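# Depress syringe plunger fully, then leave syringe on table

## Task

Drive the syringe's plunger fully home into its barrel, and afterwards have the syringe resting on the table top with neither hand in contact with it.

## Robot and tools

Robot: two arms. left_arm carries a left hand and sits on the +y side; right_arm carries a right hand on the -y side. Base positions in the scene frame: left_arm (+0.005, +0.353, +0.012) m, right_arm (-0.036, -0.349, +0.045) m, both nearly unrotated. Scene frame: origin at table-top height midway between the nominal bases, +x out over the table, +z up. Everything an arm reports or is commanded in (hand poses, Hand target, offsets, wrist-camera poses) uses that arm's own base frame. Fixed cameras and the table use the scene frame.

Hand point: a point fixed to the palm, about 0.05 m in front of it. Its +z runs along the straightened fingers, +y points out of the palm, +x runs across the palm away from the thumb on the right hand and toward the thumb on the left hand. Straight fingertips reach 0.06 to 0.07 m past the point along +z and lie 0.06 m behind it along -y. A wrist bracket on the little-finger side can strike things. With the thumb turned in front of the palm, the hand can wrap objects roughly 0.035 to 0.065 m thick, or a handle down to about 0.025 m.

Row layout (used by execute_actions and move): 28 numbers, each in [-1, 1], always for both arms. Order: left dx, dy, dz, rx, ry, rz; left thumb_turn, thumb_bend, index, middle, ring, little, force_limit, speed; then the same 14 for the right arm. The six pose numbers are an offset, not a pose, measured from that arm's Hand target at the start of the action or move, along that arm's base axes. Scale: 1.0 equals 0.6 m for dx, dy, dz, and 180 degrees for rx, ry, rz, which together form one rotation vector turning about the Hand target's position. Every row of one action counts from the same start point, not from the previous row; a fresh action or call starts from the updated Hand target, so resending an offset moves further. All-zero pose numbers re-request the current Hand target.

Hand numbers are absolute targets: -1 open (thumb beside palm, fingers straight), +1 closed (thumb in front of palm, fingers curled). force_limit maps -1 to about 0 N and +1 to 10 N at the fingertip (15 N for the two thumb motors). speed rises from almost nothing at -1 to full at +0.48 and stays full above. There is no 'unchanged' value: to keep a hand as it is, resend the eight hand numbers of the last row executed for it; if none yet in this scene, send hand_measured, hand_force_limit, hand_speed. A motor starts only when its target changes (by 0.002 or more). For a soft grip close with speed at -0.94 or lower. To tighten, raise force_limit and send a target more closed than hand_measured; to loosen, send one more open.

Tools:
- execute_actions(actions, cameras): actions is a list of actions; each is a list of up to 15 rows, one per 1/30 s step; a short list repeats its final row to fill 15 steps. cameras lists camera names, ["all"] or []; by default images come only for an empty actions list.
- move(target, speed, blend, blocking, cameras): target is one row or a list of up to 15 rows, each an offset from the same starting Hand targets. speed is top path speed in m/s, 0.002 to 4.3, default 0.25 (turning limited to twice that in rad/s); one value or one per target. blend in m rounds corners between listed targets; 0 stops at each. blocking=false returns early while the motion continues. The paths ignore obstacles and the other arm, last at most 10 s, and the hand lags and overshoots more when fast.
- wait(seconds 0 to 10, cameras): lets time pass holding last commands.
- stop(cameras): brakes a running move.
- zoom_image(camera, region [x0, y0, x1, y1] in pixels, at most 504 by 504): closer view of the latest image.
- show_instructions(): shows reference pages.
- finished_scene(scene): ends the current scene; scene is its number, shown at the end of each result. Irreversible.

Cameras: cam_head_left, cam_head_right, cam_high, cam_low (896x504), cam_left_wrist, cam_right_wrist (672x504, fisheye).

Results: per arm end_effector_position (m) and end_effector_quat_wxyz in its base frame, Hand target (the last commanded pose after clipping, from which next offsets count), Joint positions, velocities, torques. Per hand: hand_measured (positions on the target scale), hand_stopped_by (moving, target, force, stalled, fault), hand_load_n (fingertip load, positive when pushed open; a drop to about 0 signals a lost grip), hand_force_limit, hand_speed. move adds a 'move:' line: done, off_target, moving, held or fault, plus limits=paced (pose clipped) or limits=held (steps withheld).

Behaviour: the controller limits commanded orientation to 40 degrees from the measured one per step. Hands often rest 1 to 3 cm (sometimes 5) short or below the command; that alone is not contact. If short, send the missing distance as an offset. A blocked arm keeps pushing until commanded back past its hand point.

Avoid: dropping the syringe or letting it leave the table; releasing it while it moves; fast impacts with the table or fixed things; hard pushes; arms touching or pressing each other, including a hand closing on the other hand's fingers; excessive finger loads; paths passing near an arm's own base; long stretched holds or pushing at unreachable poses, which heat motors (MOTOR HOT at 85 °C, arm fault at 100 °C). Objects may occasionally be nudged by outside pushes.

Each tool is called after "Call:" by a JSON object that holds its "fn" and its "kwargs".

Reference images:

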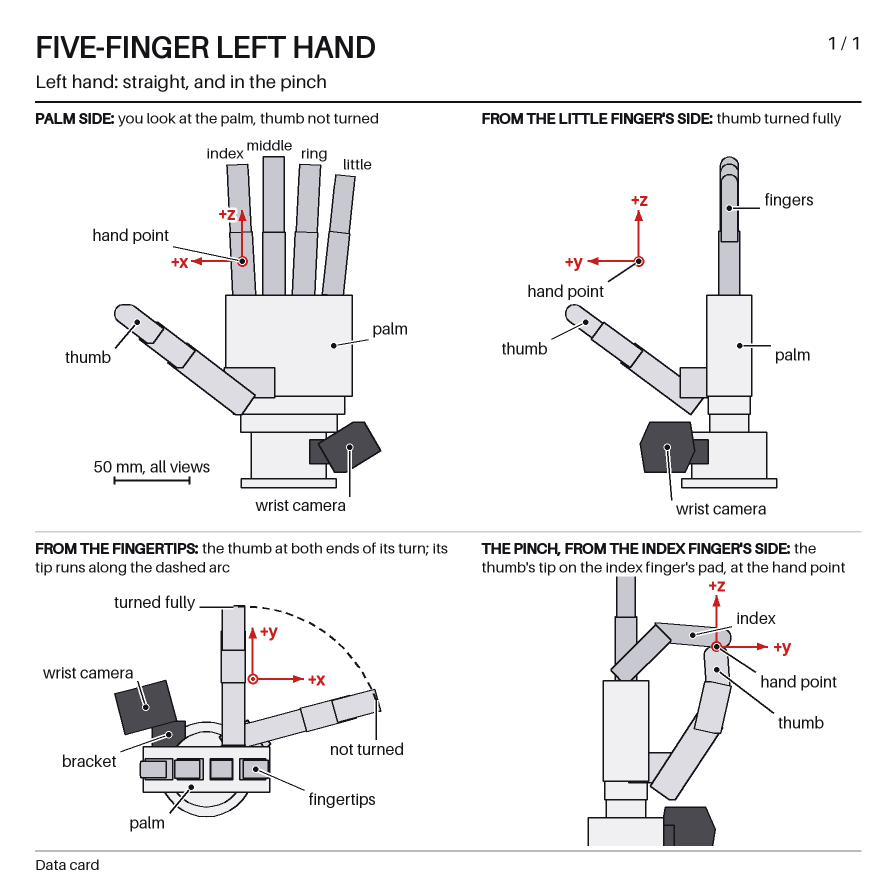

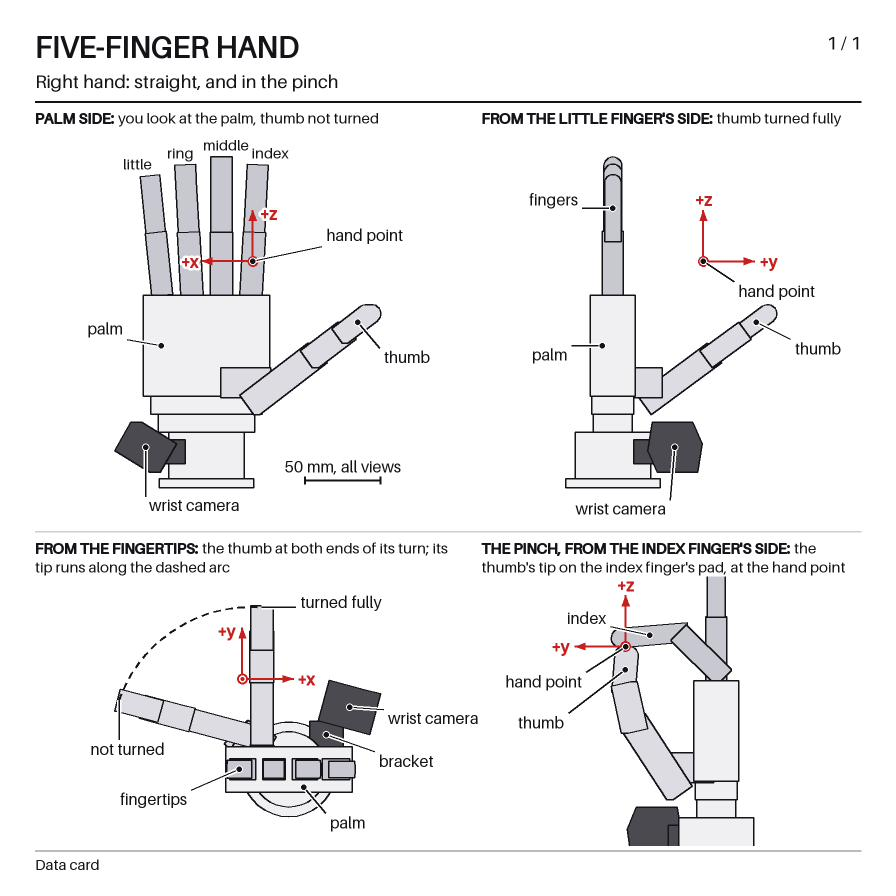

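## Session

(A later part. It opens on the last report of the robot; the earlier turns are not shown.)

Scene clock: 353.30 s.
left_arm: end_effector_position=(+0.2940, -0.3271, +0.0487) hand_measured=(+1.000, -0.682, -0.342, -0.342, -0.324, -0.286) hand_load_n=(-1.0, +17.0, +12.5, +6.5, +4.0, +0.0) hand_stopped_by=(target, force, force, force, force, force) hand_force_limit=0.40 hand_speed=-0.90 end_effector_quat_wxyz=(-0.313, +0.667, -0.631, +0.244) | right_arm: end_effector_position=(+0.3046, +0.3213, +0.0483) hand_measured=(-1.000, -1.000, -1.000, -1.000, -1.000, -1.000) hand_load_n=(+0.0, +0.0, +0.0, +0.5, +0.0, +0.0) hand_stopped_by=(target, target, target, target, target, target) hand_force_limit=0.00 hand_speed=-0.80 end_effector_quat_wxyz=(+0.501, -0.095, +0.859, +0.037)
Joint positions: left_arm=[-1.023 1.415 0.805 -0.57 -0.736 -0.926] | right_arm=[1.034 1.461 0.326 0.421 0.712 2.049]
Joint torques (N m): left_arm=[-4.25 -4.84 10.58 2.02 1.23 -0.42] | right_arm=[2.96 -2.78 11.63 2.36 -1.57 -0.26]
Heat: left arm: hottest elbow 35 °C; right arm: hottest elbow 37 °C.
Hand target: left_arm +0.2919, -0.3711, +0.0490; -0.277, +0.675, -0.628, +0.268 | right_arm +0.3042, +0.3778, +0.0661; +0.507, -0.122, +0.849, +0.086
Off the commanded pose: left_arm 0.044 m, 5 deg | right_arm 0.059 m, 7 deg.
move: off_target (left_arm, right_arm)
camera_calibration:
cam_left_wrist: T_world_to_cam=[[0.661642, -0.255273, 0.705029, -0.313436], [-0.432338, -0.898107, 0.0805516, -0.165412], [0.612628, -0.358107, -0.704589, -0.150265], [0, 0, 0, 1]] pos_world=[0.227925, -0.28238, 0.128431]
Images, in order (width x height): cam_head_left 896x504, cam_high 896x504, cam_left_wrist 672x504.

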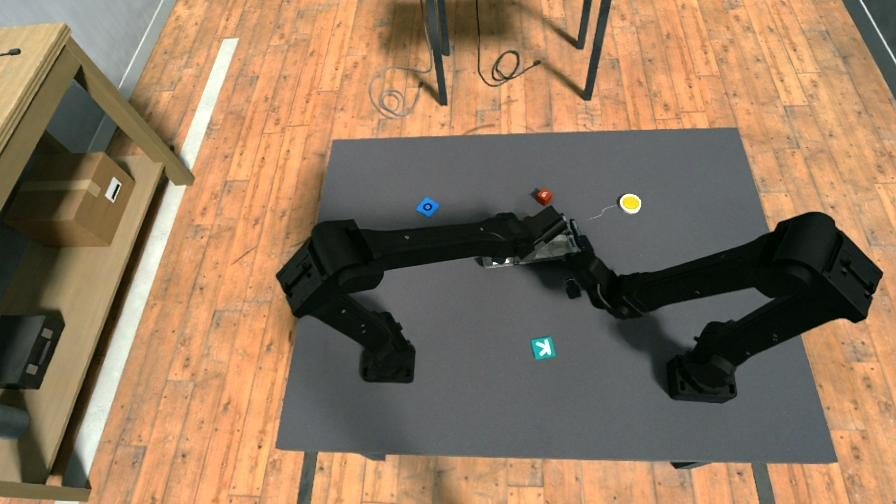

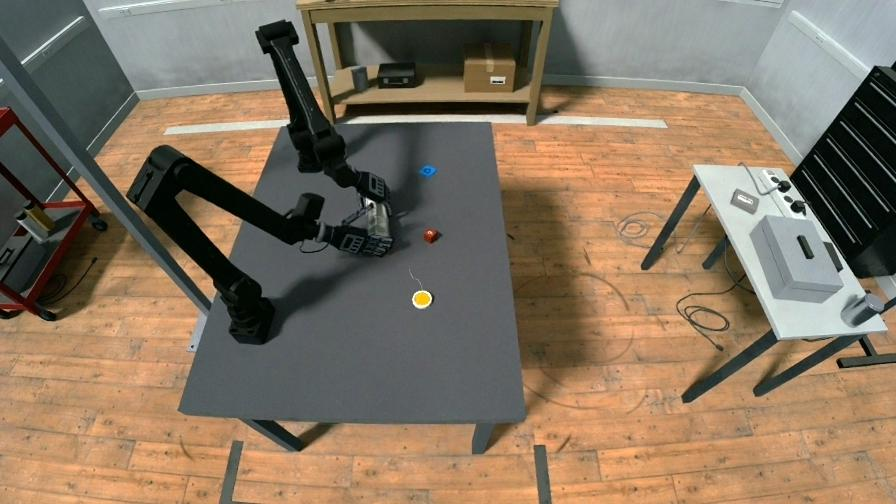

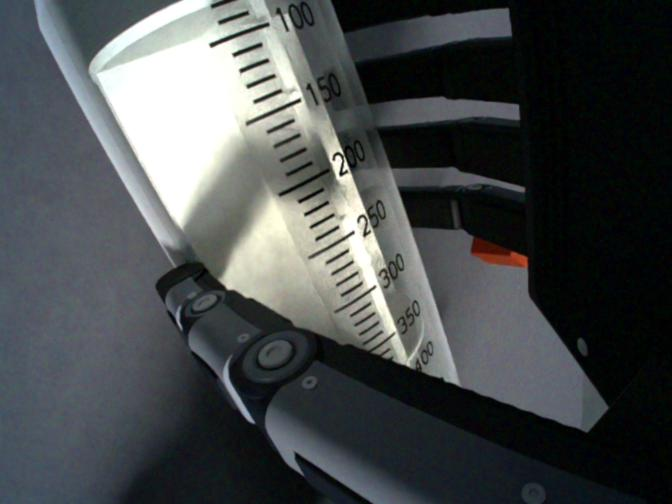

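Call:
{"fn": "move", "kwargs": {"target": [0,0,0,0,0,0,1,0.2,0.3,0.3,0.3,0.3,0.4,-0.9, -0.015,0.045,0,0,0,0.01,-1,-1,-1,-1,-1,-1,0,-0.8], "speed": 0.04, "cameras": ["cam_left_wrist","cam_high", "cam_head_left"]}}

Call:
{"fn": "zoom_image", "kwargs": {"camera": "cam_high", "region": [280, 180, 440, 320]}}

Scene clock: 359.83 s.
left_arm: end_effector_position=(+0.2948, -0.3296, +0.0487) hand_measured=(+1.000, -0.682, -0.342, -0.342, -0.324, -0.286) hand_load_n=(-1.0, +17.0, +11.5, +6.0, +4.0, +0.0) hand_stopped_by=(target, force, force, force, force, force) hand_force_limit=0.40 hand_speed=-0.90 end_effector_quat_wxyz=(-0.311, +0.667, -0.631, +0.244) | right_arm: end_effector_position=(+0.3060, +0.3168, +0.0469) hand_measured=(-1.000, -1.000, -1.000, -1.000, -1.000, -1.000) hand_load_n=(+0.0, +0.0, +0.0, +0.0, +0.0, -0.5) hand_stopped_by=(target, target, target, target, target, target) hand_force_limit=0.00 hand_speed=-0.80 end_effector_quat_wxyz=(+0.506, -0.092, +0.857, +0.023)
Joint positions: left_arm=[-1.023 1.421 0.811 -0.57 -0.732 -0.927] | right_arm=[1.039 1.467 0.326 0.418 0.744 2.049]
Joint torques (N m): left_arm=[-4.25 -5.3 10.15 2.03 1.11 -0.42] | right_arm=[0.15 -4.48 5.09 1.51 -0.24 -0.01]
Heat: left arm: hottest elbow 35 °C; right arm: hottest elbow 37 °C.
Hand target: left_arm +0.2919, -0.3711, +0.0490; -0.277, +0.675, -0.629, +0.268 | right_arm +0.3043, +0.3225, +0.0483; +0.504, -0.095, +0.858, +0.033 (not the last commanded pose)
Off the commanded pose: left_arm 0.042 m, 5 deg | right_arm 0.091 m, 10 deg.
move: held (right_arm; a check stopped the path), off_target (left_arm); limits=held
pose unreachable (right arm): on one or more control steps of this call, first in action 0 (counted from 0), this arm could not follow its commanded pose, so it was not sent that pose on those steps. It may still have moved: this result reports where it is.
cause: moving toward the commanded pose would bring a part of the arm too close to another arm (a part of this arm just beyond joint 4 (wrist pitch) and a part of the left arm just beyond its joint 5 (wrist yaw), along the way the arms are being sent, or toward where that arm still pushes).
camera_calibration:
cam_left_wrist: T_world_to_cam=[[0.662935, -0.253756, 0.704361, -0.314507], [-0.432848, -0.897541, 0.0840382, -0.167136], [0.610868, -0.360593, -0.70485, -0.151866], [0, 0, 0, 1]] pos_world=[0.228924, -0.284581, 0.12853]
Images, in order (width x height): cam_head_left 896x504, cam_high 896x504, cam_left_wrist 672x504.

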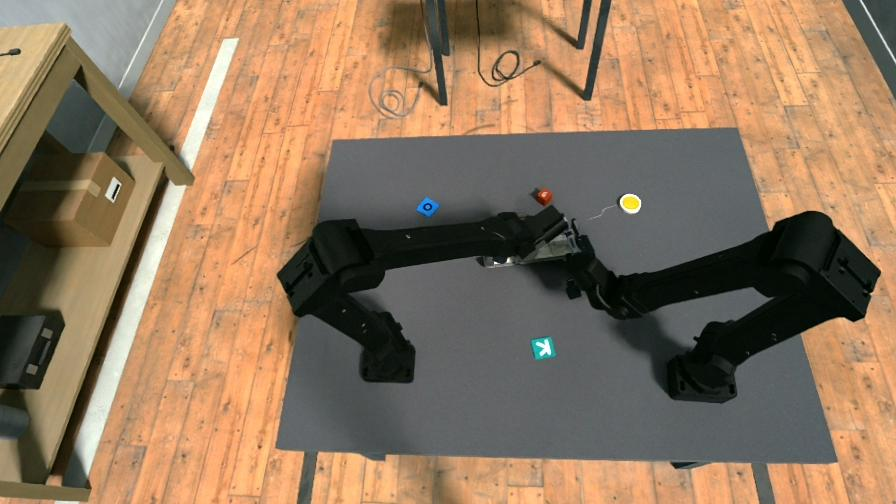

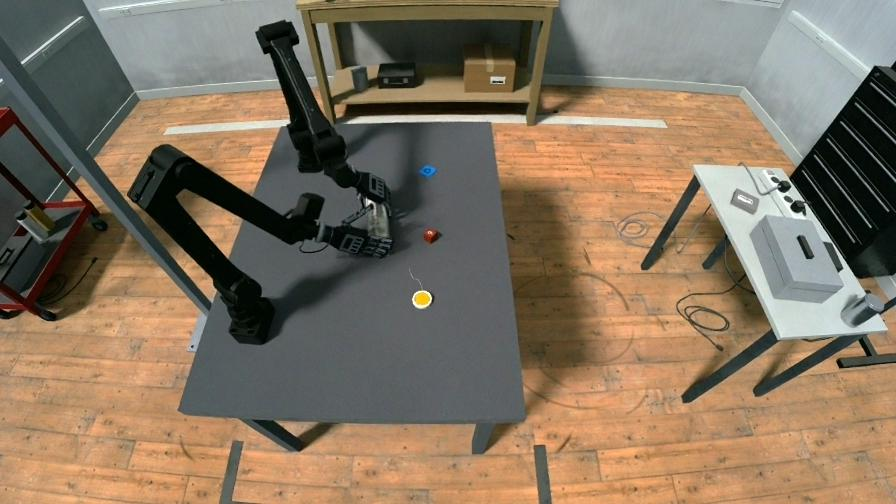

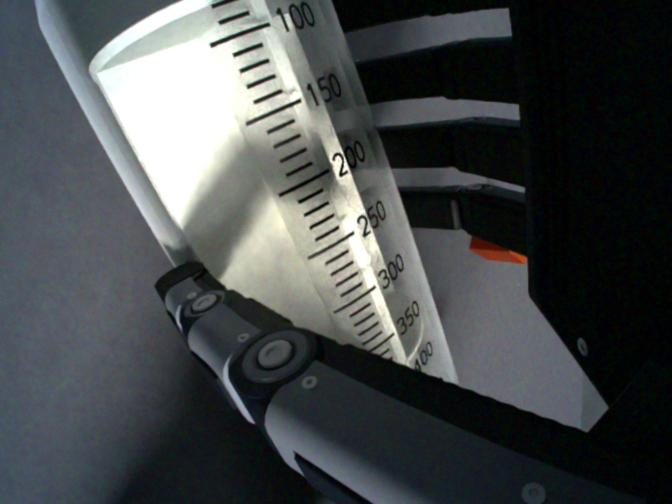

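Scaled by 3.150 from the camera's 896x504 image, which has a finer 1280x720 frame.

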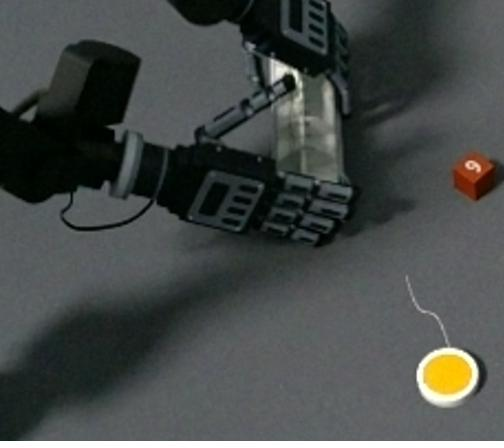

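Call:
{"fn": "move", "kwargs": {"target": [[0,0.05,0,0,0,0,1,0.2,0.3,0.3,0.3,0.3,0.4,-0.9, 0,0,0,0,0,0,-1,-1,-1,-1,-1,-1,0,-0.8],[0,0.05,0,0,0,0,1,0.2,0.3,0.3,0.3,0.3,0.4,-0.9, -0.01,0.12,0.0,0,0,0.03,-1,-1,-1,-1,-1,-1,0,-0.8]], "speed": 0.04, "cameras": ["cam_left_wrist","cam_high", "cam_head_left"]}}

Call:
{"fn": "zoom_image", "kwargs": {"camera": "cam_high", "region": [280, 180, 440, 320]}}

Scene clock: 380.10 s.
left_arm: end_effector_position=(+0.2981, -0.3191, +0.0494) hand_measured=(+1.000, -0.682, -0.342, -0.342, -0.324, -0.286) hand_load_n=(-1.5, +17.0, +11.0, +6.0, +4.0, +0.0) hand_stopped_by=(target, force, force, force, force, force) hand_force_limit=0.40 hand_speed=-0.90 end_effector_quat_wxyz=(-0.303, +0.674, -0.625, +0.250) | right_arm: end_effector_position=(+0.3095, +0.3308, +0.0442) hand_measured=(-1.000, -1.000, -1.000, -1.000, -1.000, -1.000) hand_load_n=(+0.0, +0.0, +0.0, +0.5, +0.0, +0.0) hand_stopped_by=(target, target, target, target, target, target) hand_force_limit=0.00 hand_speed=-0.80 end_effector_quat_wxyz=(+0.511, -0.097, +0.854, +0.004)
Joint positions: left_arm=[-0.995 1.39 0.778 -0.537 -0.713 -0.912] | right_arm=[1.067 1.51 0.372 0.391 0.793 2.049]
Joint velocities: left_arm=[0.005 0.005 -0.002 -0.012 -0.007 0.154] | right_arm=[within noise]
Joint torques (N m): left_arm=[-3.37 -7.59 7.13 2.33 0.97 -0.18] | right_arm=[4.42 -2.55 11.69 1.16 -2.17 -0.08]
Heat: left arm: hottest elbow 36 °C; right arm: hottest elbow 36 °C.
Hand target: left_arm +0.2919, -0.3410, +0.0490; -0.277, +0.676, -0.628, +0.268 | right_arm +0.2984, +0.3946, +0.0485; +0.502, -0.136, +0.853, +0.057
Off the commanded pose: left_arm 0.023 m, 4 deg | right_arm 0.065 m, 8 deg.
move: off_target (left_arm, right_arm)
camera_calibration:
cam_left_wrist: T_world_to_cam=[[0.665522, -0.228924, 0.710404, -0.307647], [-0.423883, -0.899339, 0.107296, -0.160724], [0.614332, -0.372536, -0.695567, -0.154963], [0, 0, 0, 1]] pos_world=[0.231817, -0.272702, 0.128012]
Images, in order (width x height): cam_head_left 896x504, cam_high 896x504, cam_left_wrist 672x504.

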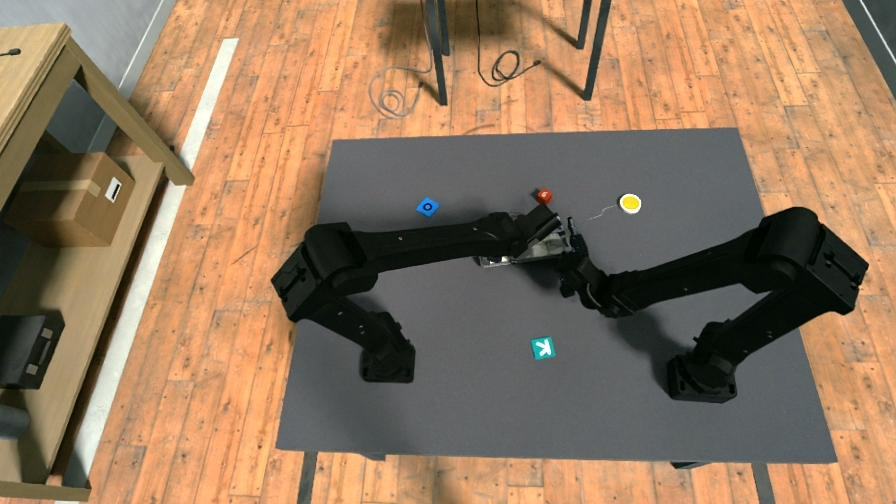

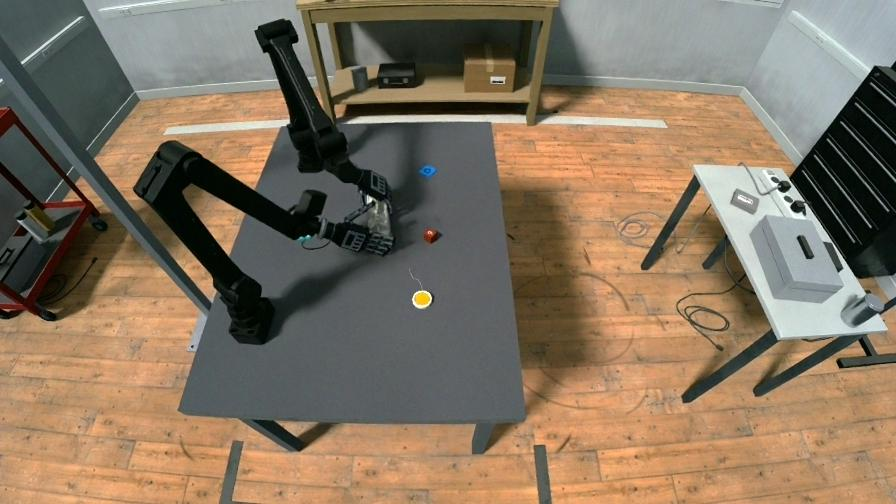

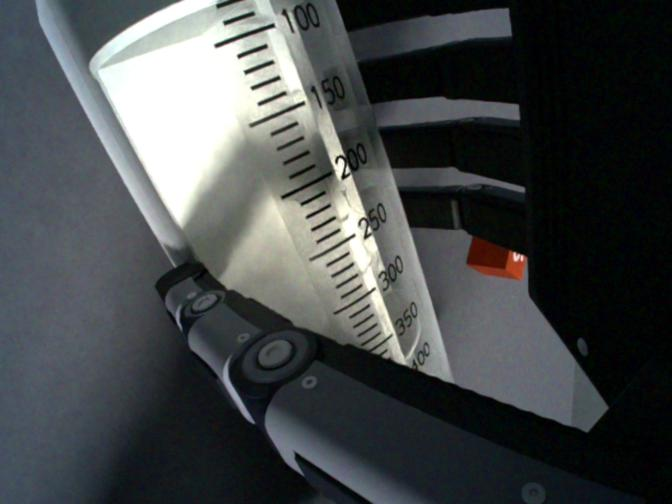

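Scaled by 3.150 from the camera's 896x504 image, which has a finer 1280x720 frame.

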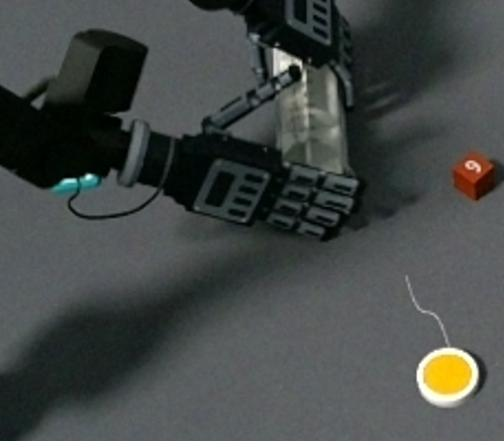

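Call:
{"fn": "execute_actions", "kwargs": {"actions": []}}

Call:
{"fn": "zoom_image", "kwargs": {"camera": "cam_low", "region": [490, 230, 560, 280]}}

Call:
{"fn": "zoom_image", "kwargs": {"camera": "cam_head_left", "region": [460, 215, 620, 295]}}

Call:
{"fn": "zoom_image", "kwargs": {"camera": "cam_head_right", "region": [470, 205, 630, 285]}}

Scene clock: 387.23 s.
left_arm: end_effector_position=(+0.2981, -0.3191, +0.0494) hand_measured=(+1.000, -0.682, -0.342, -0.342, -0.324, -0.286) hand_load_n=(-1.5, +17.0, +11.0, +6.0, +4.0, +0.0) hand_stopped_by=(target, force, force, force, force, force) hand_force_limit=0.40 hand_speed=-0.90 end_effector_quat_wxyz=(-0.303, +0.674, -0.625, +0.250) | right_arm: end_effector_position=(+0.3095, +0.3308, +0.0440) hand_measured=(-1.000, -1.000, -1.000, -1.000, -1.000, -1.000) hand_load_n=(+0.0, +0.0, +0.0, +0.5, +0.0, +0.0) hand_stopped_by=(target, target, target, target, target, target) hand_force_limit=0.00 hand_speed=-0.80 end_effector_quat_wxyz=(+0.511, -0.098, +0.854, +0.004)
Joint positions: left_arm=[-0.995 1.39 0.778 -0.537 -0.713 -0.912] | right_arm=[1.067 1.511 0.372 0.391 0.793 2.049]
Joint velocities: within noise
Joint torques (N m): left_arm=[-3.37 -7.59 7.13 2.33 0.96 -0.13] | right_arm=[4.54 -2.55 11.71 1.17 -2.17 -0.08]
Heat: left arm: hottest elbow 36 °C; right arm: hottest elbow 37 °C.
Hand target: left_arm +0.2919, -0.3411, +0.0490; -0.277, +0.676, -0.628, +0.268 | right_arm +0.2983, +0.3945, +0.0483; +0.501, -0.136, +0.853, +0.057
Off the commanded pose: left_arm 0.023 m, 4 deg | right_arm 0.065 m, 8 deg.
camera_calibration:
cam_left_wrist: T_world_to_cam=[[0.665522, -0.228924, 0.710404, -0.307647], [-0.423883, -0.899339, 0.107296, -0.160724], [0.614332, -0.372536, -0.695567, -0.154963], [0, 0, 0, 1]] pos_world=[0.231817, -0.272702, 0.128012]
cam_right_wrist: T_world_to_cam=[[-0.242063, 0.901328, -0.359184, -0.205056], [-0.147012, 0.331848, 0.931807, -0.11064], [0.959058, 0.27836, 0.0521783, -0.275039], [0, 0, 0, 1]] pos_world=[0.197877, 0.298098, 0.0437939]

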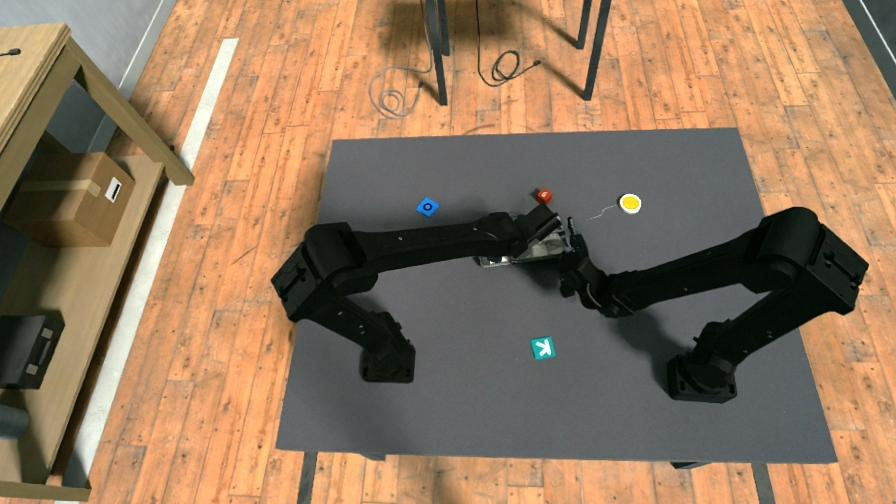

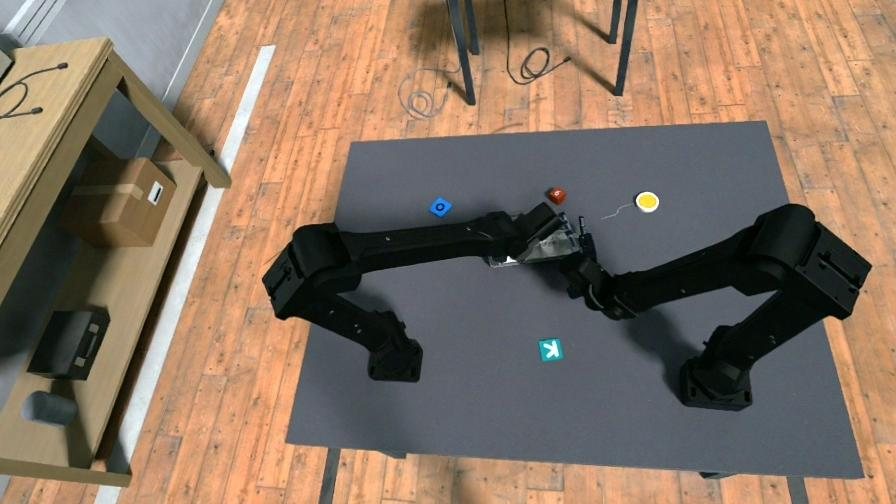

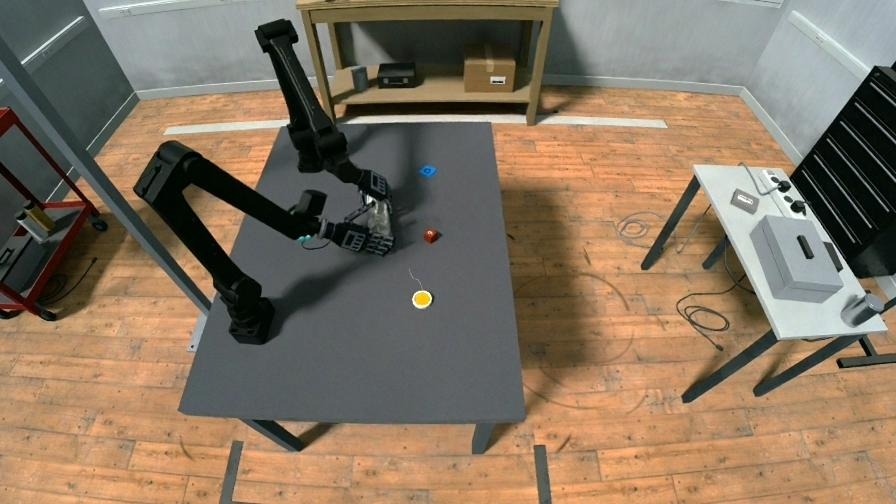

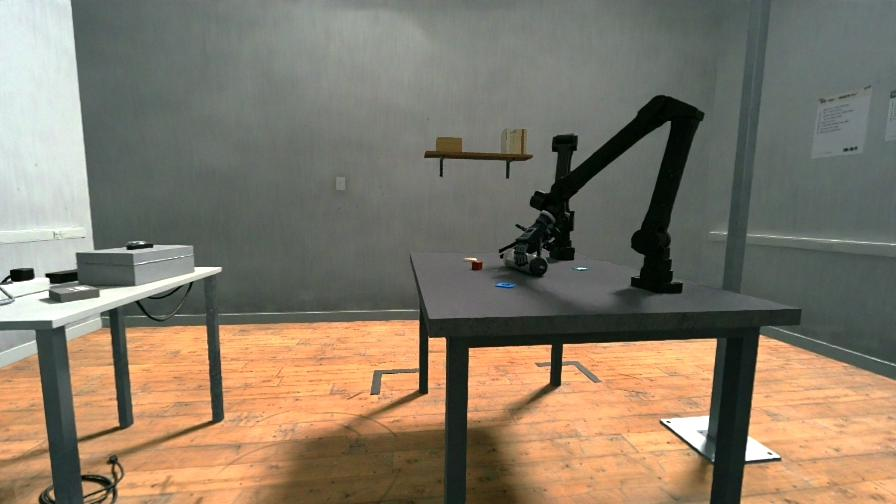

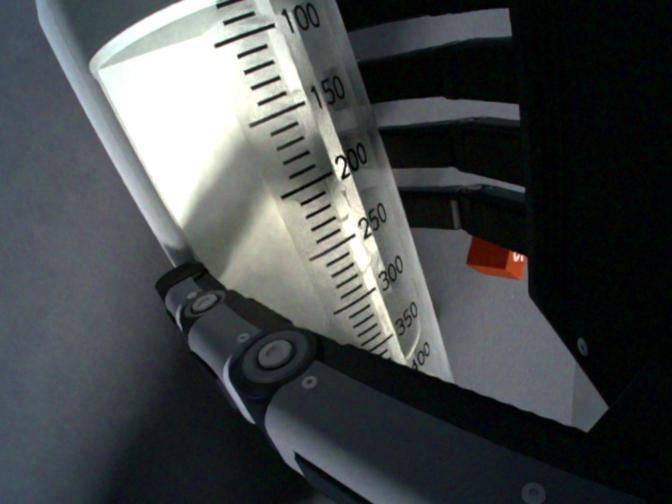

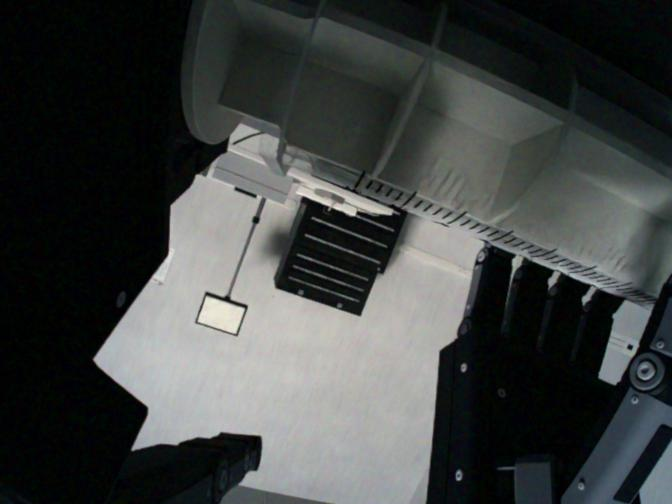

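Scaled by 7.200 from the camera's 896x504 image, which has a finer 1280x720 frame.

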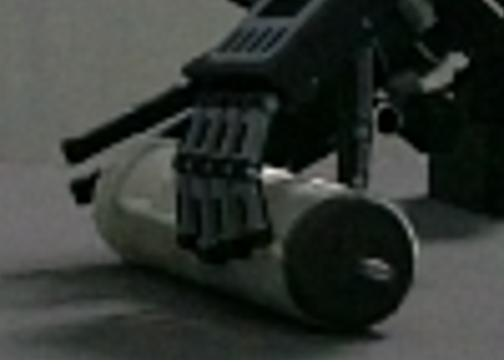

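Scaled by 3.150 from the camera's 896x504 image, which has a finer 1280x720 frame.

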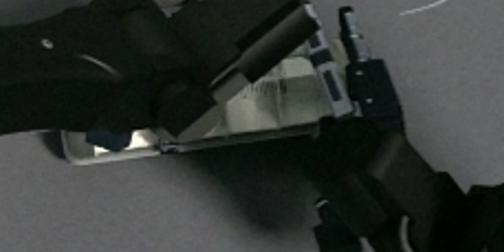

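Scaled by 3.150 from the camera's 896x504 image, which has a finer 1280x720 frame.

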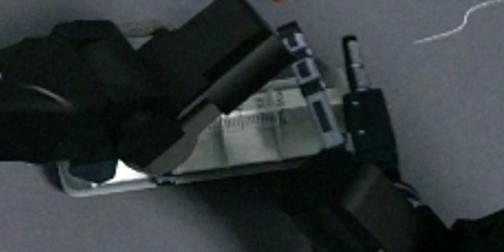

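Call:
{"fn": "move", "kwargs": {"target": [[0,0,0,0,0,0,1,0.2,0.3,0.3,0.3,0.3,0.4,-0.9, 0.01,-0.11,0.01,0,0,0,-1,-1,-1,-1,-1,-1,0,-0.8],[0,0,0,0,0,0,1,0.2,0.3,0.3,0.3,0.3,0.4,-0.9, 0.01,-0.25,0.07,0,0,0,-1,-1,-1,-1,-1,-1,0,-0.8]], "speed": 0.12, "blend": 0.02, "cameras": ["cam_high", "cam_head_right","cam_low","cam_head_left"]}}

Call:
{"fn": "zoom_image", "kwargs": {"camera": "cam_high", "region": [280, 180, 440, 320]}}

Call:
{"fn": "zoom_image", "kwargs": {"camera": "cam_head_right", "region": [470, 205, 630, 285]}}

Call:
{"fn": "zoom_image", "kwargs": {"camera": "cam_low", "region": [490, 230, 560, 280]}}

Scene clock: 395.67 s.
left_arm: end_effector_position=(+0.2970, -0.3216, +0.0491) hand_measured=(+1.000, -0.682, -0.342, -0.342, -0.324, -0.286) hand_load_n=(-1.0, +18.0, +10.0, +5.5, +4.5, +1.0) hand_stopped_by=(target, force, force, force, force, force) hand_force_limit=0.40 hand_speed=-0.90 end_effector_quat_wxyz=(-0.296, +0.675, -0.627, +0.253) | right_arm: end_effector_position=(+0.3040, +0.2472, +0.0906) hand_measured=(-1.000, -1.000, -1.000, -1.000, -1.000, -1.000) hand_load_n=(+0.0, +0.0, +0.0, +0.0, +0.0, +0.0) hand_stopped_by=(target, target, target, target, target, target) hand_force_limit=0.00 hand_speed=-0.80 end_effector_quat_wxyz=(+0.501, -0.131, +0.853, +0.062)
Joint positions: left_arm=[-0.993 1.388 0.777 -0.53 -0.697 -0.91] | right_arm=[0.768 1.047 0.176 0.303 0.425 1.798]
Joint torques (N m): left_arm=[-3.49 -7.41 7.25 2.07 0.39 -0.16] | right_arm=[-0.73 -2.14 6.64 1.37 0.12 -0.15]
Heat: left arm: hottest elbow 36 °C; right arm: hottest elbow 37 °C.
Hand target: left_arm +0.2919, -0.3412, +0.0490; -0.277, +0.676, -0.628, +0.268 | right_arm +0.3043, +0.2447, +0.0905; +0.502, -0.136, +0.852, +0.057
Off the commanded pose: left_arm 0.020 m, 3 deg | right_arm 0.003 m, 1 deg.
move: off_target (left_arm)
Images, in order (width x height): cam_head_left 896x504, cam_head_right 896x504, cam_high 896x504, cam_low 896x504.

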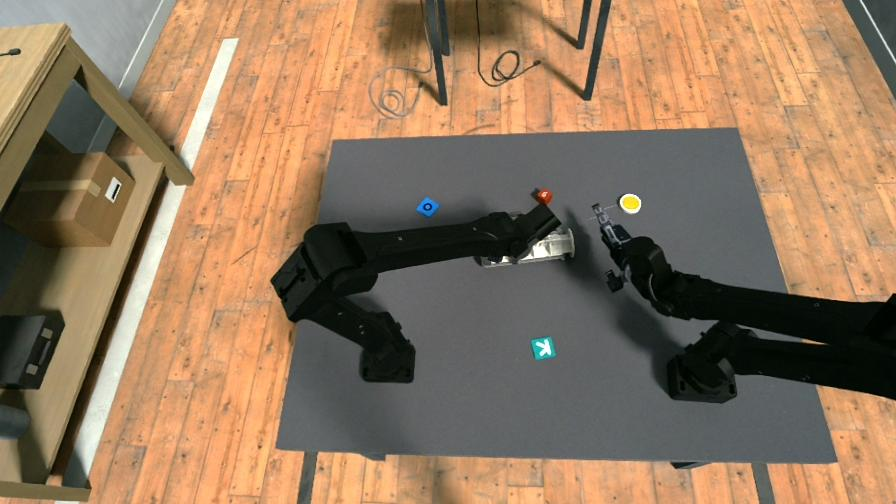

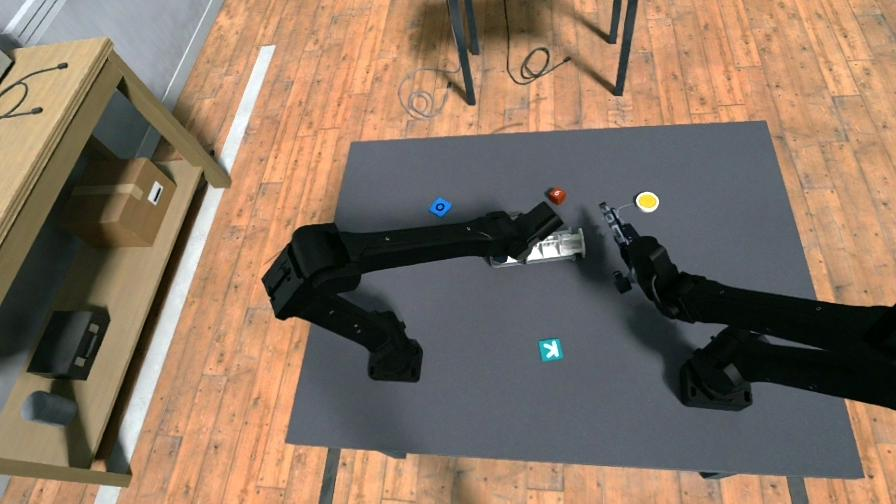

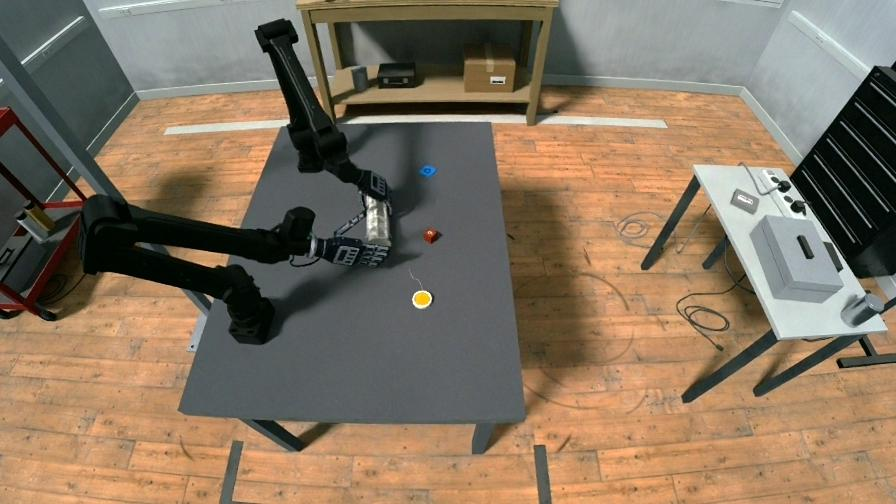

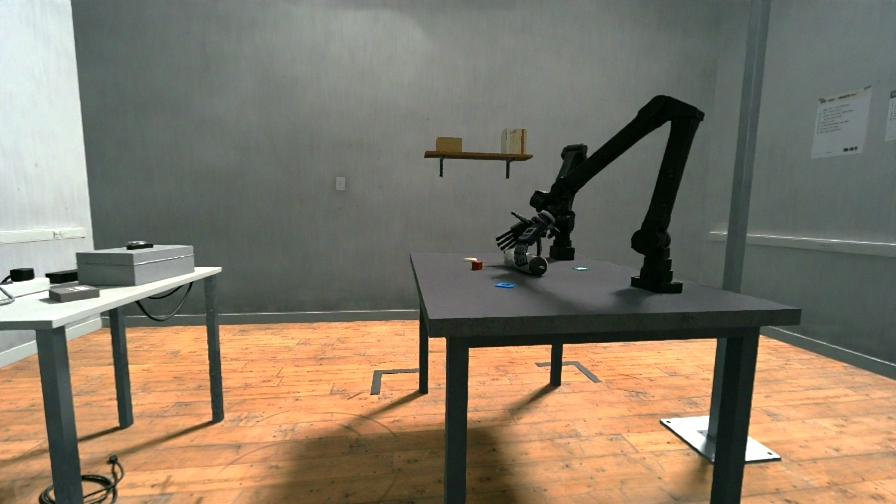

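Scaled by 3.150 from the camera's 896x504 image, which has a finer 1280x720 frame.

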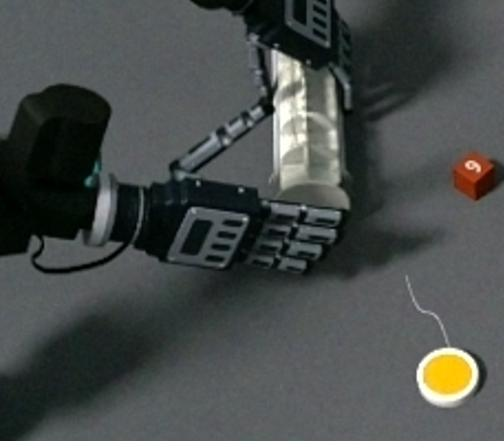

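Scaled by 3.150 from the camera's 896x504 image, which has a finer 1280x720 frame.

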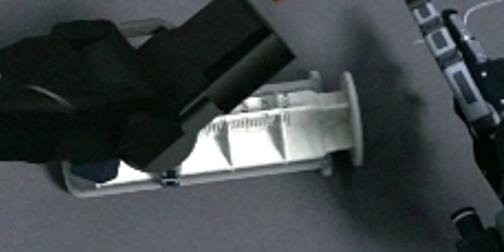

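Scaled by 7.200 from the camera's 896x504 image, which has a finer 1280x720 frame.

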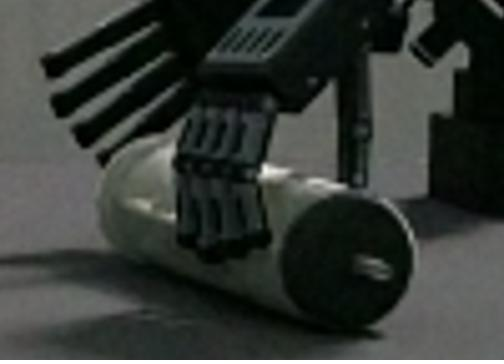

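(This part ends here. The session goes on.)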